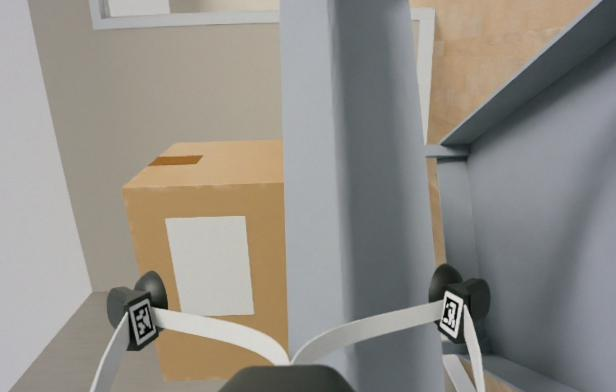

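Call:
move --r1 '{"joints":{"gripper_m":-0.02}}' --blocking false --cameras '[]'

Call:
wait --seconds 3 --cameras '[]'

Call:
move --r1 '{"base":{"translate_m":-1.3,"strafe_m":-0.1},"pace":"slow"}' --blocking false --cameras '[]'

Call:
wait --seconds 7 --cameras '["r1_head_camera"]'

Call:
wait --seconds 9 --cameras '["r1_wrist_camera","r1_head_camera"]'

Scene clock: 1316.40 s.
move: r1 moving
r1.base_odometry: x=-3.166 y=+3.244 heading=+0.144
r1.turned_by_wheels: +0.000
r1.turned_by_imu: +0.000
r1.base_tilt: forward=-1.6 right=+1.3
r1.lidar_m: 0.37 1.68 1.49 1.52 1.79 3.00 3.03 3.60 3.23 3.26 2.14 0.42
r1.base_status: not commanded
r1.joint_positions: lift_m=+0.690 arm_m=+0.000 wrist_yaw_rad=-0.003 wrist_pitch_rad=+0.007 wrist_roll_rad=+1.569 gripper_m=+0.129
r1.joint_status: gripper_m moving
r1.measured_speeds: all 0
r1.motor_effort: lift_m=+21(21) arm_m=+4(4) wheel_0=+2(3) wheel_1=-3(3) wheel_2=+0(0)
r1.servo_current: wrist_yaw_rad=52(59) wrist_pitch_rad=46(52) wrist_roll_rad=59(65) gripper_m=91(91)
r1.hand_pose: x=+0.4590 y=-0.0881 z=+0.8661 quat_wxyz=(+0.708, +0.706, +0.002, -0.003) (m; r1's base frame)
r1.wrist_depth_mm: - - - 264 267 1756 1255 / - - - 257 259 1863 - / - - - 253 254 - - / - 517 480 473 247 - - / - - 508 496 241 - - / - 211 521 178 235 195 - / - - 564 147 228 - -
r2: as last shown
r2.lidar_m: 1.15 0.33 0.33 1.91 1.84 2.23 - 2.11 1.55 1.50 1.56 1.22
r2.servo_current: wrist_yaw_rad=65(78) wrist_pitch_rad=39(52) wrist_roll_rad=52(52) gripper_m=91(104)
r2.wrist_depth_mm: - - 243 164 240 239 238 / - - 245 164 242 241 239 / - - 247 168 244 242 240 / - - 247 169 246 242 241 / - - 250 169 245 244 243 / - - 185 170 246 246 244 / - 1661 253 - 247 246 245
pictures: none
No camera images: "cameras" was empty.

Scene clock: 1318.33 s.
earlier move: r1 done
r1.base_odometry: x=-3.166 y=+3.244 heading=+0.143
r1.turned_by_wheels: +0.000
r1.turned_by_imu: +0.000
r1.base_tilt: forward=-1.6 right=+1.3
r1.lidar_m: 0.37 1.68 1.51 1.52 1.79 2.99 3.01 3.61 3.24 3.22 2.13 0.43
r1.base_status: not commanded
r1.joint_positions: lift_m=+0.690 arm_m=+0.000 wrist_yaw_rad=-0.003 wrist_pitch_rad=+0.007 wrist_roll_rad=+1.569 gripper_m=-0.019
r1.joint_status: all done
r1.measured_speeds: all 0
r1.motor_effort: lift_m=+21(21) arm_m=+0(4) wheel_0=+2(3) wheel_1=-3(3) wheel_2=+0(1)
r1.servo_current: wrist_yaw_rad=39(65) wrist_pitch_rad=46(59) wrist_roll_rad=46(72) gripper_m=65(163)
r1.hand_pose: x=+0.4591 y=-0.0881 z=+0.8660 quat_wxyz=(+0.708, +0.706, +0.002, -0.003) (m; r1's base frame)
r1.wrist_depth_mm: - - - 259 259 1661 1255 / - - - 191 254 1808 - / - - 647 245 247 - - / - 477 477 241 242 - - / - 504 500 179 237 - - / - - 188 198 183 - - / - - 564 138 227 133 -
r2.base_odometry: x=-2.294 y=-2.385 heading=-2.114
r2.turned_by_wheels: +0.000
r2.turned_by_imu: +0.000
r2.base_tilt: forward=-0.6 right=+0.1
r2.lidar_m: 1.15 0.35 0.33 1.96 1.86 2.25 - 2.10 1.57 1.49 1.56 1.22
r2.base_status: not commanded
r2.joint_positions: lift_m=+0.860 arm_m=+0.000 wrist_yaw_rad=+1.585 wrist_pitch_rad=+0.003 wrist_roll_rad=+0.002 gripper_m=-0.019
r2.joint_status: not commanded
r2.measured_speeds: all 0
r2.motor_effort: lift_m=+21(21) arm_m=-4(4) wheel_0=+14(15) wheel_1=-1(1) wheel_2=-5(6)
r2.servo_current: wrist_yaw_rad=65(78) wrist_pitch_rad=39(52) wrist_roll_rad=39(59) gripper_m=104(104)
r2.hand_pose: x=+0.2543 y=+0.2896 z=+1.0369 quat_wxyz=(+0.702, +0.000, +0.002, +0.712) (m; r2's base frame)
r2.wrist_depth_mm: - - 244 164 240 239 237 / - - 245 165 242 240 237 / - - 246 168 243 241 240 / - - 248 169 244 243 241 / - - 249 169 247 244 243 / - - 186 169 245 245 244 / - 1808 252 - 247 246 245
wait: 1.93 of 3 s (r1 has come to rest)
pictures: none
No camera images: "cameras" was empty.

Scene clock: 1318.83 s.
move: r1 moving
r1.base_odometry: x=-3.178 y=+3.241 heading=+0.144
r1.turned_by_wheels: +0.000
r1.turned_by_imu: +0.000
r1.base_tilt: forward=-1.5 right=+1.2
r1.lidar_m: 0.36 1.69 1.50 1.53 1.84 2.99 2.99 3.57 3.22 3.24 2.15 0.45
r1.base_status: translate_m moving; strafe_m moving
r1.joint_positions: lift_m=+0.690 arm_m=+0.000 wrist_yaw_rad=+0.000 wrist_pitch_rad=+0.007 wrist_roll_rad=+1.569 gripper_m=-0.019
r1.joint_status: not commanded
r1.measured_speeds: translate_m=-0.049 strafe_m=-0.004 rotate_rad=+0.002 lift_m=+0.000 arm_m=+0.000 wrist_yaw_rad=+0.006 wrist_pitch_rad=+0.000 wrist_roll_rad=+0.000
r1.motor_effort: lift_m=+21(21) arm_m=-3(3) wheel_0=-3(6) wheel_1=-7(7) wheel_2=+9(10)
r1.servo_current: wrist_yaw_rad=52(72) wrist_pitch_rad=46(59) wrist_roll_rad=33(65) gripper_m=72(78)
r1.hand_pose: x=+0.4593 y=-0.0873 z=+0.8660 quat_wxyz=(+0.708, +0.706, +0.003, -0.002) (m; r1's base frame)
r1.wrist_depth_mm: - - - 257 258 1661 1229 / - - - 191 254 1863 - / - - 627 247 250 - - / - 480 477 243 244 - - / - 521 500 180 239 - - / - - 191 200 182 - - / - - 186 135 230 134 -
r2: as last shown
r2.base_tilt: forward=-0.7 right=+0.0
r2.lidar_m: 1.17 0.32 0.32 1.94 1.85 2.25 - 2.14 1.57 1.50 1.58 1.21
r2.motor_effort: lift_m=+21(21) arm_m=-4(4) wheel_0=+14(14) wheel_1=-1(1) wheel_2=-5(6)
r2.servo_current: wrist_yaw_rad=59(72) wrist_pitch_rad=39(46) wrist_roll_rad=52(52) gripper_m=98(98)
r2.wrist_depth_mm: - - 245 163 241 239 237 / - - 246 164 242 240 239 / - - 246 168 243 242 241 / - - 248 168 246 243 242 / - - 249 169 246 244 243 / - - 185 170 245 247 245 / - 1756 253 - 248 247 246
pictures: none
No camera images: "cameras" was empty.

Scene clock: 1325.83 s.
earlier move: r1 moving
r1.base_odometry: x=-3.850 y=+3.091 heading=+0.143
r1.turned_by_wheels: +0.000
r1.turned_by_imu: +0.001
r1.base_tilt: forward=-1.6 right=+1.3
r1.lidar_m: 0.28 0.38 1.78 1.79 2.19 2.37 2.40 3.00 2.94 2.96 2.46 0.47
r1.base_status: translate_m moving; strafe_m moving
r1.joint_positions: lift_m=+0.690 arm_m=+0.000 wrist_yaw_rad=+0.002 wrist_pitch_rad=+0.007 wrist_roll_rad=+1.569 gripper_m=-0.019
r1.joint_status: not commanded
r1.measured_speeds: translate_m=-0.099 strafe_m=-0.007 rotate_rad=+0.002 lift_m=+0.000 arm_m=+0.000 wrist_yaw_rad=+0.000 wrist_pitch_rad=+0.000 wrist_roll_rad=+0.000
r1.motor_effort: lift_m=+21(21) arm_m=-4(4) wheel_0=-5(7) wheel_1=-4(7) wheel_2=+6(11)
r1.servo_current: wrist_yaw_rad=52(72) wrist_pitch_rad=46(59) wrist_roll_rad=59(72) gripper_m=72(78)
r1.hand_pose: x=+0.4595 y=-0.0867 z=+0.8660 quat_wxyz=(+0.708, +0.706, +0.003, -0.002) (m; r1's base frame)
r1.wrist_depth_mm: - - - 342 - 1661 1182 / - - - - 382 392 392 / - - - - - 1618 - / - - - - 286 1921 - / - - - 256 251 - - / - 512 192 199 183 - - / - 462 462 137 212 144 -
r2.base_odometry: x=-2.294 y=-2.385 heading=-2.114
r2.turned_by_wheels: +0.000
r2.turned_by_imu: +0.001
r2.base_tilt: forward=-0.7 right=+0.1
r2.lidar_m: 1.15 0.32 0.33 3.24 2.11 2.10 - 2.07 1.55 1.48 1.59 1.21
r2.base_status: not commanded
r2.joint_positions: lift_m=+0.860 arm_m=+0.000 wrist_yaw_rad=+1.585 wrist_pitch_rad=+0.003 wrist_roll_rad=+0.002 gripper_m=-0.019
r2.joint_status: not commanded
r2.measured_speeds: all 0
r2.motor_effort: lift_m=+21(21) arm_m=-4(4) wheel_0=+14(15) wheel_1=-1(2) wheel_2=-6(6)
r2.servo_current: wrist_yaw_rad=65(78) wrist_pitch_rad=39(52) wrist_roll_rad=46(59) gripper_m=91(104)
r2.hand_pose: x=+0.2543 y=+0.2896 z=+1.0369 quat_wxyz=(+0.702, +0.000, +0.002, +0.712) (m; r2's base frame)
r2.wrist_depth_mm: - - 244 164 240 239 237 / - - 246 165 241 240 238 / - - 248 168 245 241 239 / - - 249 168 244 242 241 / - - 250 169 246 244 243 / - - 186 170 246 245 244 / - - 253 - 248 246 246
wait: 7.00 s; no rest
pictures: r1_head_camera
Images, in order (width x height): r1_head_camera 420x560.

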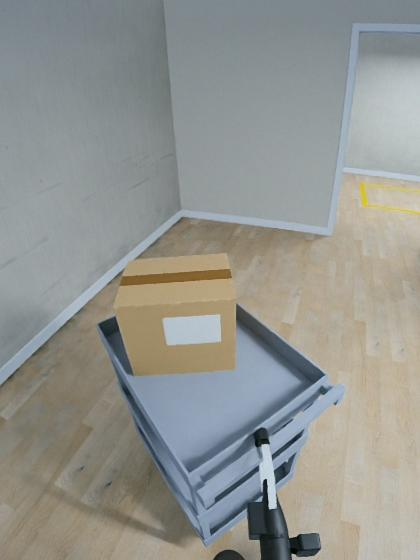

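Scene clock: 1332.70 s.
earlier move: r1 time_out
r1.base_odometry: x=-4.438 y=+2.959 heading=+0.144
r1.turned_by_wheels: +0.000
r1.turned_by_imu: +0.002
r1.base_tilt: forward=-1.6 right=+1.3
r1.lidar_m: 0.26 0.33 2.00 2.02 2.05 1.81 1.83 2.29 2.68 2.71 2.88 0.50
r1.base_status: translate_m time_out (by the wheels' count: -1.300 of -1.300); strafe_m time_out (by the wheels' count: -0.100 of -0.100)
r1.joint_positions: lift_m=+0.690 arm_m=+0.000 wrist_yaw_rad=+0.004 wrist_pitch_rad=+0.007 wrist_roll_rad=+1.569 gripper_m=-0.019
r1.joint_status: not commanded
r1.measured_speeds: all 0
r1.motor_effort: lift_m=+21(21) arm_m=-4(4) wheel_0=+0(7) wheel_1=+0(7) wheel_2=+1(11)
r1.servo_current: wrist_yaw_rad=46(72) wrist_pitch_rad=52(59) wrist_roll_rad=52(72) gripper_m=72(85)
r1.hand_pose: x=+0.4596 y=-0.0863 z=+0.8660 quat_wxyz=(+0.708, +0.706, +0.004, -0.001) (m; r1's base frame)
r1.wrist_depth_mm: - - - - - 1618 1205 / - - - - - 1661 1205 / - - - 413 439 439 445 / - - - - - 1756 - / - - - - 279 1756 - / - - - 202 183 1756 - / - - 178 - 202 146 -
r2.base_odometry: x=-2.294 y=-2.385 heading=-2.114
r2.turned_by_wheels: +0.000
r2.turned_by_imu: +0.001
r2.base_tilt: forward=-0.7 right=+0.1
r2.lidar_m: 1.15 0.31 0.33 3.25 3.41 2.42 - 2.11 1.55 1.49 1.54 1.21
r2.base_status: not commanded
r2.joint_positions: lift_m=+0.860 arm_m=+0.000 wrist_yaw_rad=+1.585 wrist_pitch_rad=+0.003 wrist_roll_rad=+0.002 gripper_m=-0.019
r2.joint_status: not commanded
r2.measured_speeds: all 0
r2.motor_effort: lift_m=+21(21) arm_m=-4(4) wheel_0=+14(15) wheel_1=-1(2) wheel_2=-6(6)
r2.servo_current: wrist_yaw_rad=65(78) wrist_pitch_rad=46(52) wrist_roll_rad=52(65) gripper_m=98(104)
r2.hand_pose: x=+0.2543 y=+0.2896 z=+1.0369 quat_wxyz=(+0.702, +0.000, +0.002, +0.712) (m; r2's base frame)
r2.wrist_depth_mm: - - 244 164 240 239 238 / - - 245 164 241 240 239 / - - 248 168 244 241 240 / - - 248 169 245 243 242 / - - 250 169 246 245 243 / - - 185 169 247 246 245 / - - 252 - 249 247 246
wait: 6.87 of 9 s (r1 has come to rest)
pictures: r1_head_camera, r1_wrist_camera
Images, in order (width x height): r1_head_camera 420x560, r1_wrist_camera 616x392.

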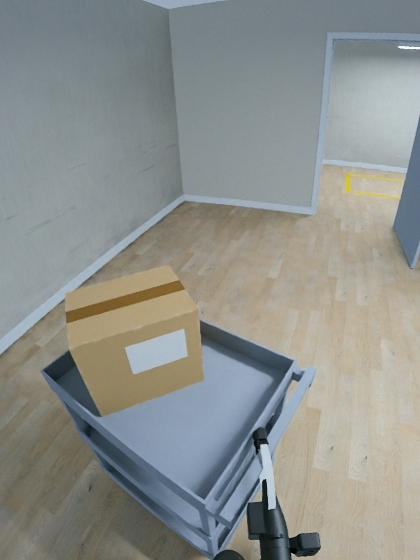

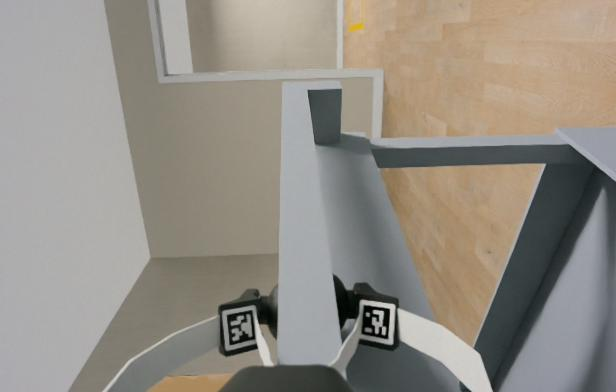

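Call:
move --blocking false --cameras '["r1_head_camera", "r1_head_left_camera"]'

Scene clock: 1359.87 s.
r1.base_odometry: x=-4.438 y=+2.959 heading=+0.144
r1.turned_by_wheels: +0.000
r1.turned_by_imu: +0.000
r1.base_tilt: forward=-1.6 right=+1.2
r1.lidar_m: 0.29 0.33 1.98 2.00 2.02 1.82 1.85 2.29 2.68 2.72 2.89 0.53
r1.base_status: translate_m time_out (by the wheels' count: -1.300 of -1.300); strafe_m time_out (by the wheels' count: -0.100 of -0.100)
r1.joint_positions: lift_m=+0.690 arm_m=+0.000 wrist_yaw_rad=+0.004 wrist_pitch_rad=+0.007 wrist_roll_rad=+1.569 gripper_m=-0.019
r1.joint_status: not commanded
r1.measured_speeds: all 0
r1.motor_effort: lift_m=+21(21) arm_m=-4(4) wheel_0=-1(7) wheel_1=+0(7) wheel_2=+1(11)
r1.servo_current: wrist_yaw_rad=52(72) wrist_pitch_rad=52(59) wrist_roll_rad=52(72) gripper_m=72(85)
r1.hand_pose: x=+0.4596 y=-0.0863 z=+0.8660 quat_wxyz=(+0.708, +0.706, +0.004, -0.001) (m; r1's base frame)
r1.wrist_depth_mm: - - - - - 1661 1182 / - - - - - 1708 1205 / - - - 415 439 436 442 / - - - - - 1756 - / - - - - 279 1708 - / - - - 202 182 1708 - / - - 178 - 202 146 -
r2.base_odometry: x=-2.294 y=-2.385 heading=-2.114
r2.turned_by_wheels: +0.000
r2.turned_by_imu: +0.000
r2.base_tilt: forward=-0.7 right=+0.0
r2.lidar_m: 1.16 0.32 0.32 3.25 3.40 2.42 - 2.14 1.55 1.48 1.54 1.20
r2.base_status: not commanded
r2.joint_positions: lift_m=+0.860 arm_m=+0.000 wrist_yaw_rad=+1.585 wrist_pitch_rad=+0.003 wrist_roll_rad=+0.002 gripper_m=-0.019
r2.joint_status: not commanded
r2.measured_speeds: all 0
r2.motor_effort: lift_m=+21(21) arm_m=-4(4) wheel_0=+14(15) wheel_1=-1(2) wheel_2=-5(6)
r2.servo_current: wrist_yaw_rad=52(78) wrist_pitch_rad=39(52) wrist_roll_rad=52(65) gripper_m=98(104)
r2.hand_pose: x=+0.2543 y=+0.2896 z=+1.0369 quat_wxyz=(+0.702, +0.000, +0.002, +0.712) (m; r2's base frame)
r2.wrist_depth_mm: - - 243 164 240 239 238 / - - 245 165 243 240 238 / - - 246 168 243 242 239 / - - 248 169 245 244 241 / - - 249 169 246 245 243 / - - 185 170 246 246 245 / - - 252 - 249 246 245
pictures: r1_head_camera, r1_head_left_camera
Images, in order (width x height): r1_head_camera 420x560, r1_head_left_camera 420x672.

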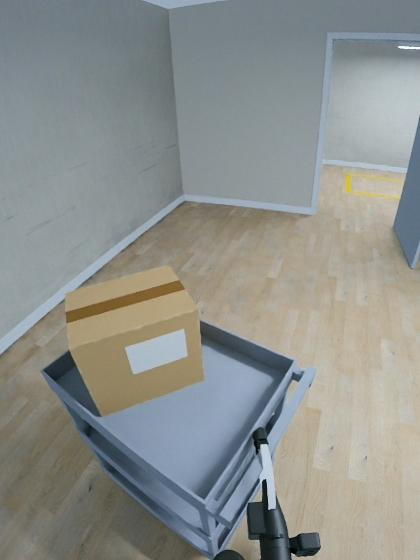

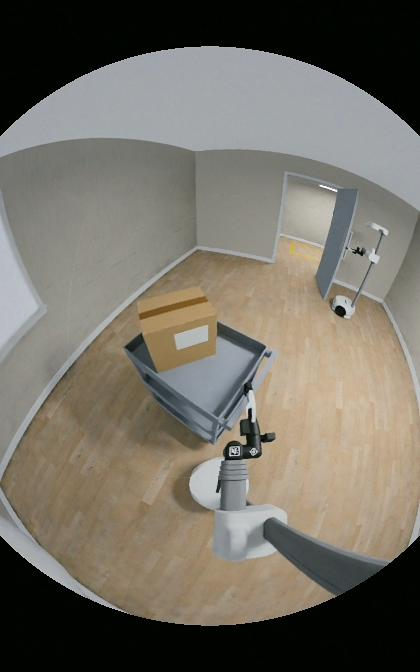

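Call:
move --r1 '{"base":{"translate_m":-0.2,"strafe_m":0.24},"pace":"slow"}' --blocking false --cameras '[]'

Call:
wait --seconds 5 --cameras '["r1_head_camera"]'

Scene clock: 1382.33 s.
move: r1 moving
r1.base_odometry: x=-4.448 y=+2.967 heading=+0.144
r1.turned_by_wheels: +0.000
r1.turned_by_imu: +0.000
r1.base_tilt: forward=-1.6 right=+1.2
r1.lidar_m: 0.28 0.31 1.98 2.03 2.01 1.79 1.82 2.27 2.69 2.74 2.89 0.50
r1.base_status: translate_m moving; strafe_m moving
r1.joint_positions: lift_m=+0.690 arm_m=+0.000 wrist_yaw_rad=+0.004 wrist_pitch_rad=+0.007 wrist_roll_rad=+1.569 gripper_m=-0.019
r1.joint_status: not commanded
r1.measured_speeds: translate_m=-0.031 strafe_m=+0.038 rotate_rad=-0.002 lift_m=+0.000 arm_m=+0.000 wrist_yaw_rad=+0.000 wrist_pitch_rad=+0.000 wrist_roll_rad=+0.000
r1.motor_effort: lift_m=+21(21) arm_m=-3(4) wheel_0=-6(6) wheel_1=+4(6) wheel_2=+6(9)
r1.servo_current: wrist_yaw_rad=52(59) wrist_pitch_rad=52(52) wrist_roll_rad=46(59) gripper_m=65(72)
r1.hand_pose: x=+0.4596 y=-0.0863 z=+0.8660 quat_wxyz=(+0.708, +0.706, +0.004, -0.001) (m; r1's base frame)
r1.wrist_depth_mm: - - - - - 1661 1182 / - - - - - 1708 1205 / - - - 415 430 439 445 / - - - - - 1808 - / - - - - 278 1708 - / - - - 201 182 1808 - / - - 183 - 201 145 -
r2: as last shown
r2.base_tilt: forward=-0.7 right=+0.1
r2.lidar_m: 1.16 0.32 0.33 3.26 3.41 2.41 - 2.11 1.53 1.48 1.58 1.22
r2.motor_effort: lift_m=+21(21) arm_m=-4(4) wheel_0=+14(14) wheel_1=-1(1) wheel_2=-5(6)
r2.servo_current: wrist_yaw_rad=59(72) wrist_pitch_rad=39(52) wrist_roll_rad=59(59) gripper_m=98(98)
r2.wrist_depth_mm: - - 243 164 241 238 237 / - - 245 164 242 241 238 / - - 246 168 244 242 239 / - - 248 168 245 242 242 / - - 250 169 245 245 243 / - - 185 169 246 246 245 / - - 252 - 248 247 245
pictures: none
No camera images: "cameras" was empty.

Scene clock: 1386.23 s.
earlier move: r1 done
r1.base_odometry: x=-4.671 y=+3.167 heading=+0.143
r1.turned_by_wheels: -0.001
r1.turned_by_imu: -0.001
r1.base_tilt: forward=-1.6 right=+1.3
r1.lidar_m: 0.31 0.45 1.86 1.84 1.72 1.54 1.58 1.97 2.86 2.87 3.13 0.47
r1.base_status: done
r1.joint_positions: lift_m=+0.690 arm_m=+0.000 wrist_yaw_rad=-0.003 wrist_pitch_rad=+0.007 wrist_roll_rad=+1.569 gripper_m=-0.019
r1.joint_status: not commanded
r1.measured_speeds: all 0
r1.motor_effort: lift_m=+21(21) arm_m=-4(4) wheel_0=-6(12) wheel_1=+1(7) wheel_2=-2(9)
r1.servo_current: wrist_yaw_rad=52(72) wrist_pitch_rad=59(59) wrist_roll_rad=39(65) gripper_m=59(72)
r1.hand_pose: x=+0.4591 y=-0.0882 z=+0.8660 quat_wxyz=(+0.708, +0.706, +0.002, -0.003) (m; r1's base frame)
r1.wrist_depth_mm: - - - 343 - 1576 1138 / - - - - 370 1537 430 / - - - - 317 1756 - / - - - - 272 1863 - / - - - 187 248 - - / - 466 191 190 183 - - / - 462 459 139 206 136 -
r2.base_odometry: x=-2.294 y=-2.385 heading=-2.114
r2.turned_by_wheels: +0.000
r2.turned_by_imu: +0.001
r2.base_tilt: forward=-0.7 right=+0.1
r2.lidar_m: 1.17 0.33 0.31 3.25 3.39 2.65 - 2.08 1.55 1.48 1.57 1.21
r2.base_status: not commanded
r2.joint_positions: lift_m=+0.860 arm_m=+0.000 wrist_yaw_rad=+1.585 wrist_pitch_rad=+0.003 wrist_roll_rad=+0.002 gripper_m=-0.019
r2.joint_status: not commanded
r2.measured_speeds: all 0
r2.motor_effort: lift_m=+21(21) arm_m=-4(4) wheel_0=+14(14) wheel_1=-1(1) wheel_2=-5(6)
r2.servo_current: wrist_yaw_rad=59(78) wrist_pitch_rad=39(52) wrist_roll_rad=46(65) gripper_m=98(104)
r2.hand_pose: x=+0.2543 y=+0.2896 z=+1.0369 quat_wxyz=(+0.702, +0.000, +0.002, +0.712) (m; r2's base frame)
r2.wrist_depth_mm: - - 245 164 241 239 238 / - - 246 164 242 241 239 / - - 245 168 243 243 240 / - - 249 169 245 243 242 / - - 249 169 247 245 244 / - - 186 170 246 246 243 / - - 253 - 249 245 246
wait: 3.90 of 5 s (r1 has come to rest)
pictures: r1_head_camera
Images, in order (width x height): r1_head_camera 420x560.

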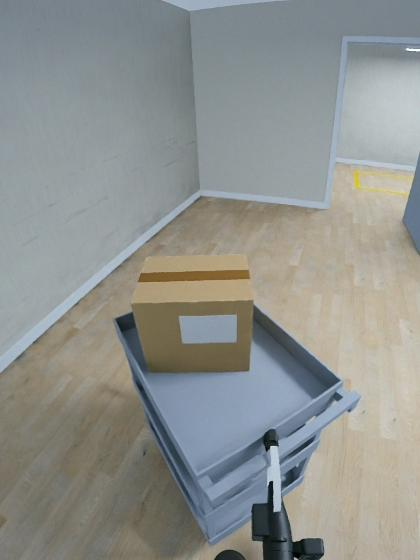

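Call:
move --r1 '{"base":{"translate_m":-0.09,"strafe_m":0.26},"pace":"slow"}' --blocking false --cameras '[]'

Call:
wait --seconds 5 --cameras '["r1_head_camera"]'

Scene clock: 1390.77 s.
move: r1 moving
r1.base_odometry: x=-4.677 y=+3.179 heading=+0.143
r1.turned_by_wheels: -0.001
r1.turned_by_imu: -0.001
r1.base_tilt: forward=-1.6 right=+1.3
r1.lidar_m: 0.29 0.47 1.82 1.83 1.72 1.56 1.56 1.90 2.84 2.87 3.13 0.45
r1.base_status: translate_m moving; strafe_m moving
r1.joint_positions: lift_m=+0.690 arm_m=+0.000 wrist_yaw_rad=-0.004 wrist_pitch_rad=+0.007 wrist_roll_rad=+1.569 gripper_m=-0.019
r1.joint_status: not commanded
r1.measured_speeds: translate_m=-0.017 strafe_m=+0.048 rotate_rad=+0.001 lift_m=+0.000 arm_m=+0.000 wrist_yaw_rad=-0.001 wrist_pitch_rad=+0.000 wrist_roll_rad=+0.000
r1.motor_effort: lift_m=+21(21) arm_m=-3(4) wheel_0=-10(13) wheel_1=+6(6) wheel_2=-2(3)
r1.servo_current: wrist_yaw_rad=46(59) wrist_pitch_rad=52(52) wrist_roll_rad=52(65) gripper_m=59(65)
r1.hand_pose: x=+0.4589 y=-0.0886 z=+0.8660 quat_wxyz=(+0.708, +0.706, +0.001, -0.004) (m; r1's base frame)
r1.wrist_depth_mm: - - - 336 - 1576 1138 / - - - - 373 1537 436 / - - - - 314 1708 - / - - - - 271 1863 - / - - - 187 247 - - / - 466 191 200 184 - - / - 455 459 139 206 135 -
r2: as last shown
r2.turned_by_imu: +0.000
r2.base_tilt: forward=-0.7 right=+0.0
r2.lidar_m: 1.15 0.32 0.30 3.25 3.41 2.65 - 2.08 1.56 1.48 1.56 1.22
r2.motor_effort: lift_m=+21(21) arm_m=-4(4) wheel_0=+14(14) wheel_1=-1(1) wheel_2=-6(6)
r2.servo_current: wrist_yaw_rad=72(78) wrist_pitch_rad=33(46) wrist_roll_rad=52(65) gripper_m=98(104)
r2.wrist_depth_mm: - - 244 164 240 239 237 / - - 246 164 241 241 238 / - - 247 168 243 242 240 / - - 248 169 244 243 242 / - - 250 169 246 244 243 / - - 185 169 247 246 245 / - - 253 - 248 246 246
pictures: none
No camera images: "cameras" was empty.

Scene clock: 1394.27 s.
earlier move: r1 done
r1.base_odometry: x=-4.797 y=+3.412 heading=+0.143
r1.turned_by_wheels: +0.000
r1.turned_by_imu: +0.000
r1.base_tilt: forward=-1.6 right=+1.2
r1.lidar_m: 0.36 1.81 1.62 1.68 1.56 1.37 1.39 1.71 3.05 3.07 3.38 0.43
r1.base_status: done
r1.joint_positions: lift_m=+0.690 arm_m=+0.000 wrist_yaw_rad=-0.004 wrist_pitch_rad=+0.007 wrist_roll_rad=+1.569 gripper_m=-0.019
r1.joint_status: not commanded
r1.measured_speeds: all 0
r1.motor_effort: lift_m=+21(21) arm_m=+3(4) wheel_0=-4(13) wheel_1=+2(6) wheel_2=+0(3)
r1.servo_current: wrist_yaw_rad=39(65) wrist_pitch_rad=46(59) wrist_roll_rad=33(72) gripper_m=52(72)
r1.hand_pose: x=+0.4589 y=-0.0886 z=+0.8660 quat_wxyz=(+0.708, +0.706, +0.001, -0.004) (m; r1's base frame)
r1.wrist_depth_mm: - - - 264 264 1708 1229 / - - - 257 257 1708 - / - - - 247 249 - - / - 539 480 181 242 - - / - 500 488 177 236 - - / - - 190 184 183 - - / - - 549 139 221 - -
r2.base_odometry: x=-2.294 y=-2.385 heading=-2.114
r2.turned_by_wheels: +0.000
r2.turned_by_imu: +0.000
r2.base_tilt: forward=-0.7 right=+0.1
r2.lidar_m: 1.16 0.31 0.32 3.24 3.39 2.72 - 2.08 1.57 1.48 1.57 1.23
r2.base_status: not commanded
r2.joint_positions: lift_m=+0.860 arm_m=+0.000 wrist_yaw_rad=+1.585 wrist_pitch_rad=+0.003 wrist_roll_rad=+0.002 gripper_m=-0.019
r2.joint_status: not commanded
r2.measured_speeds: all 0
r2.motor_effort: lift_m=+21(21) arm_m=-4(4) wheel_0=+14(14) wheel_1=-1(1) wheel_2=-5(6)
r2.servo_current: wrist_yaw_rad=72(78) wrist_pitch_rad=46(46) wrist_roll_rad=52(65) gripper_m=98(104)
r2.hand_pose: x=+0.2543 y=+0.2896 z=+1.0369 quat_wxyz=(+0.702, +0.000, +0.002, +0.712) (m; r2's base frame)
r2.wrist_depth_mm: - - 243 164 241 239 237 / - - 246 164 242 240 239 / - - 246 168 243 241 240 / - - 249 169 245 242 241 / - - 250 169 245 244 243 / - - 185 170 246 246 245 / - - 253 - 249 246 245
wait: 3.50 of 5 s (r1 has come to rest)
pictures: r1_head_camera
Images, in order (width x height): r1_head_camera 420x560.

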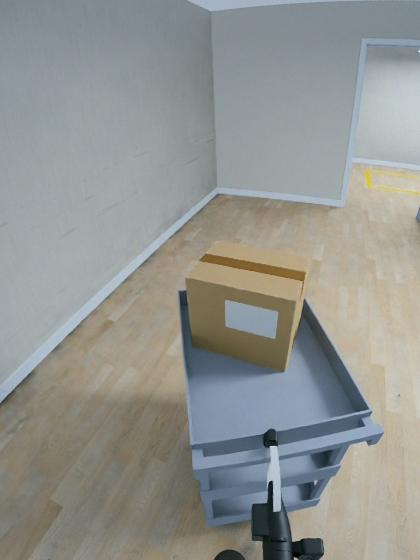

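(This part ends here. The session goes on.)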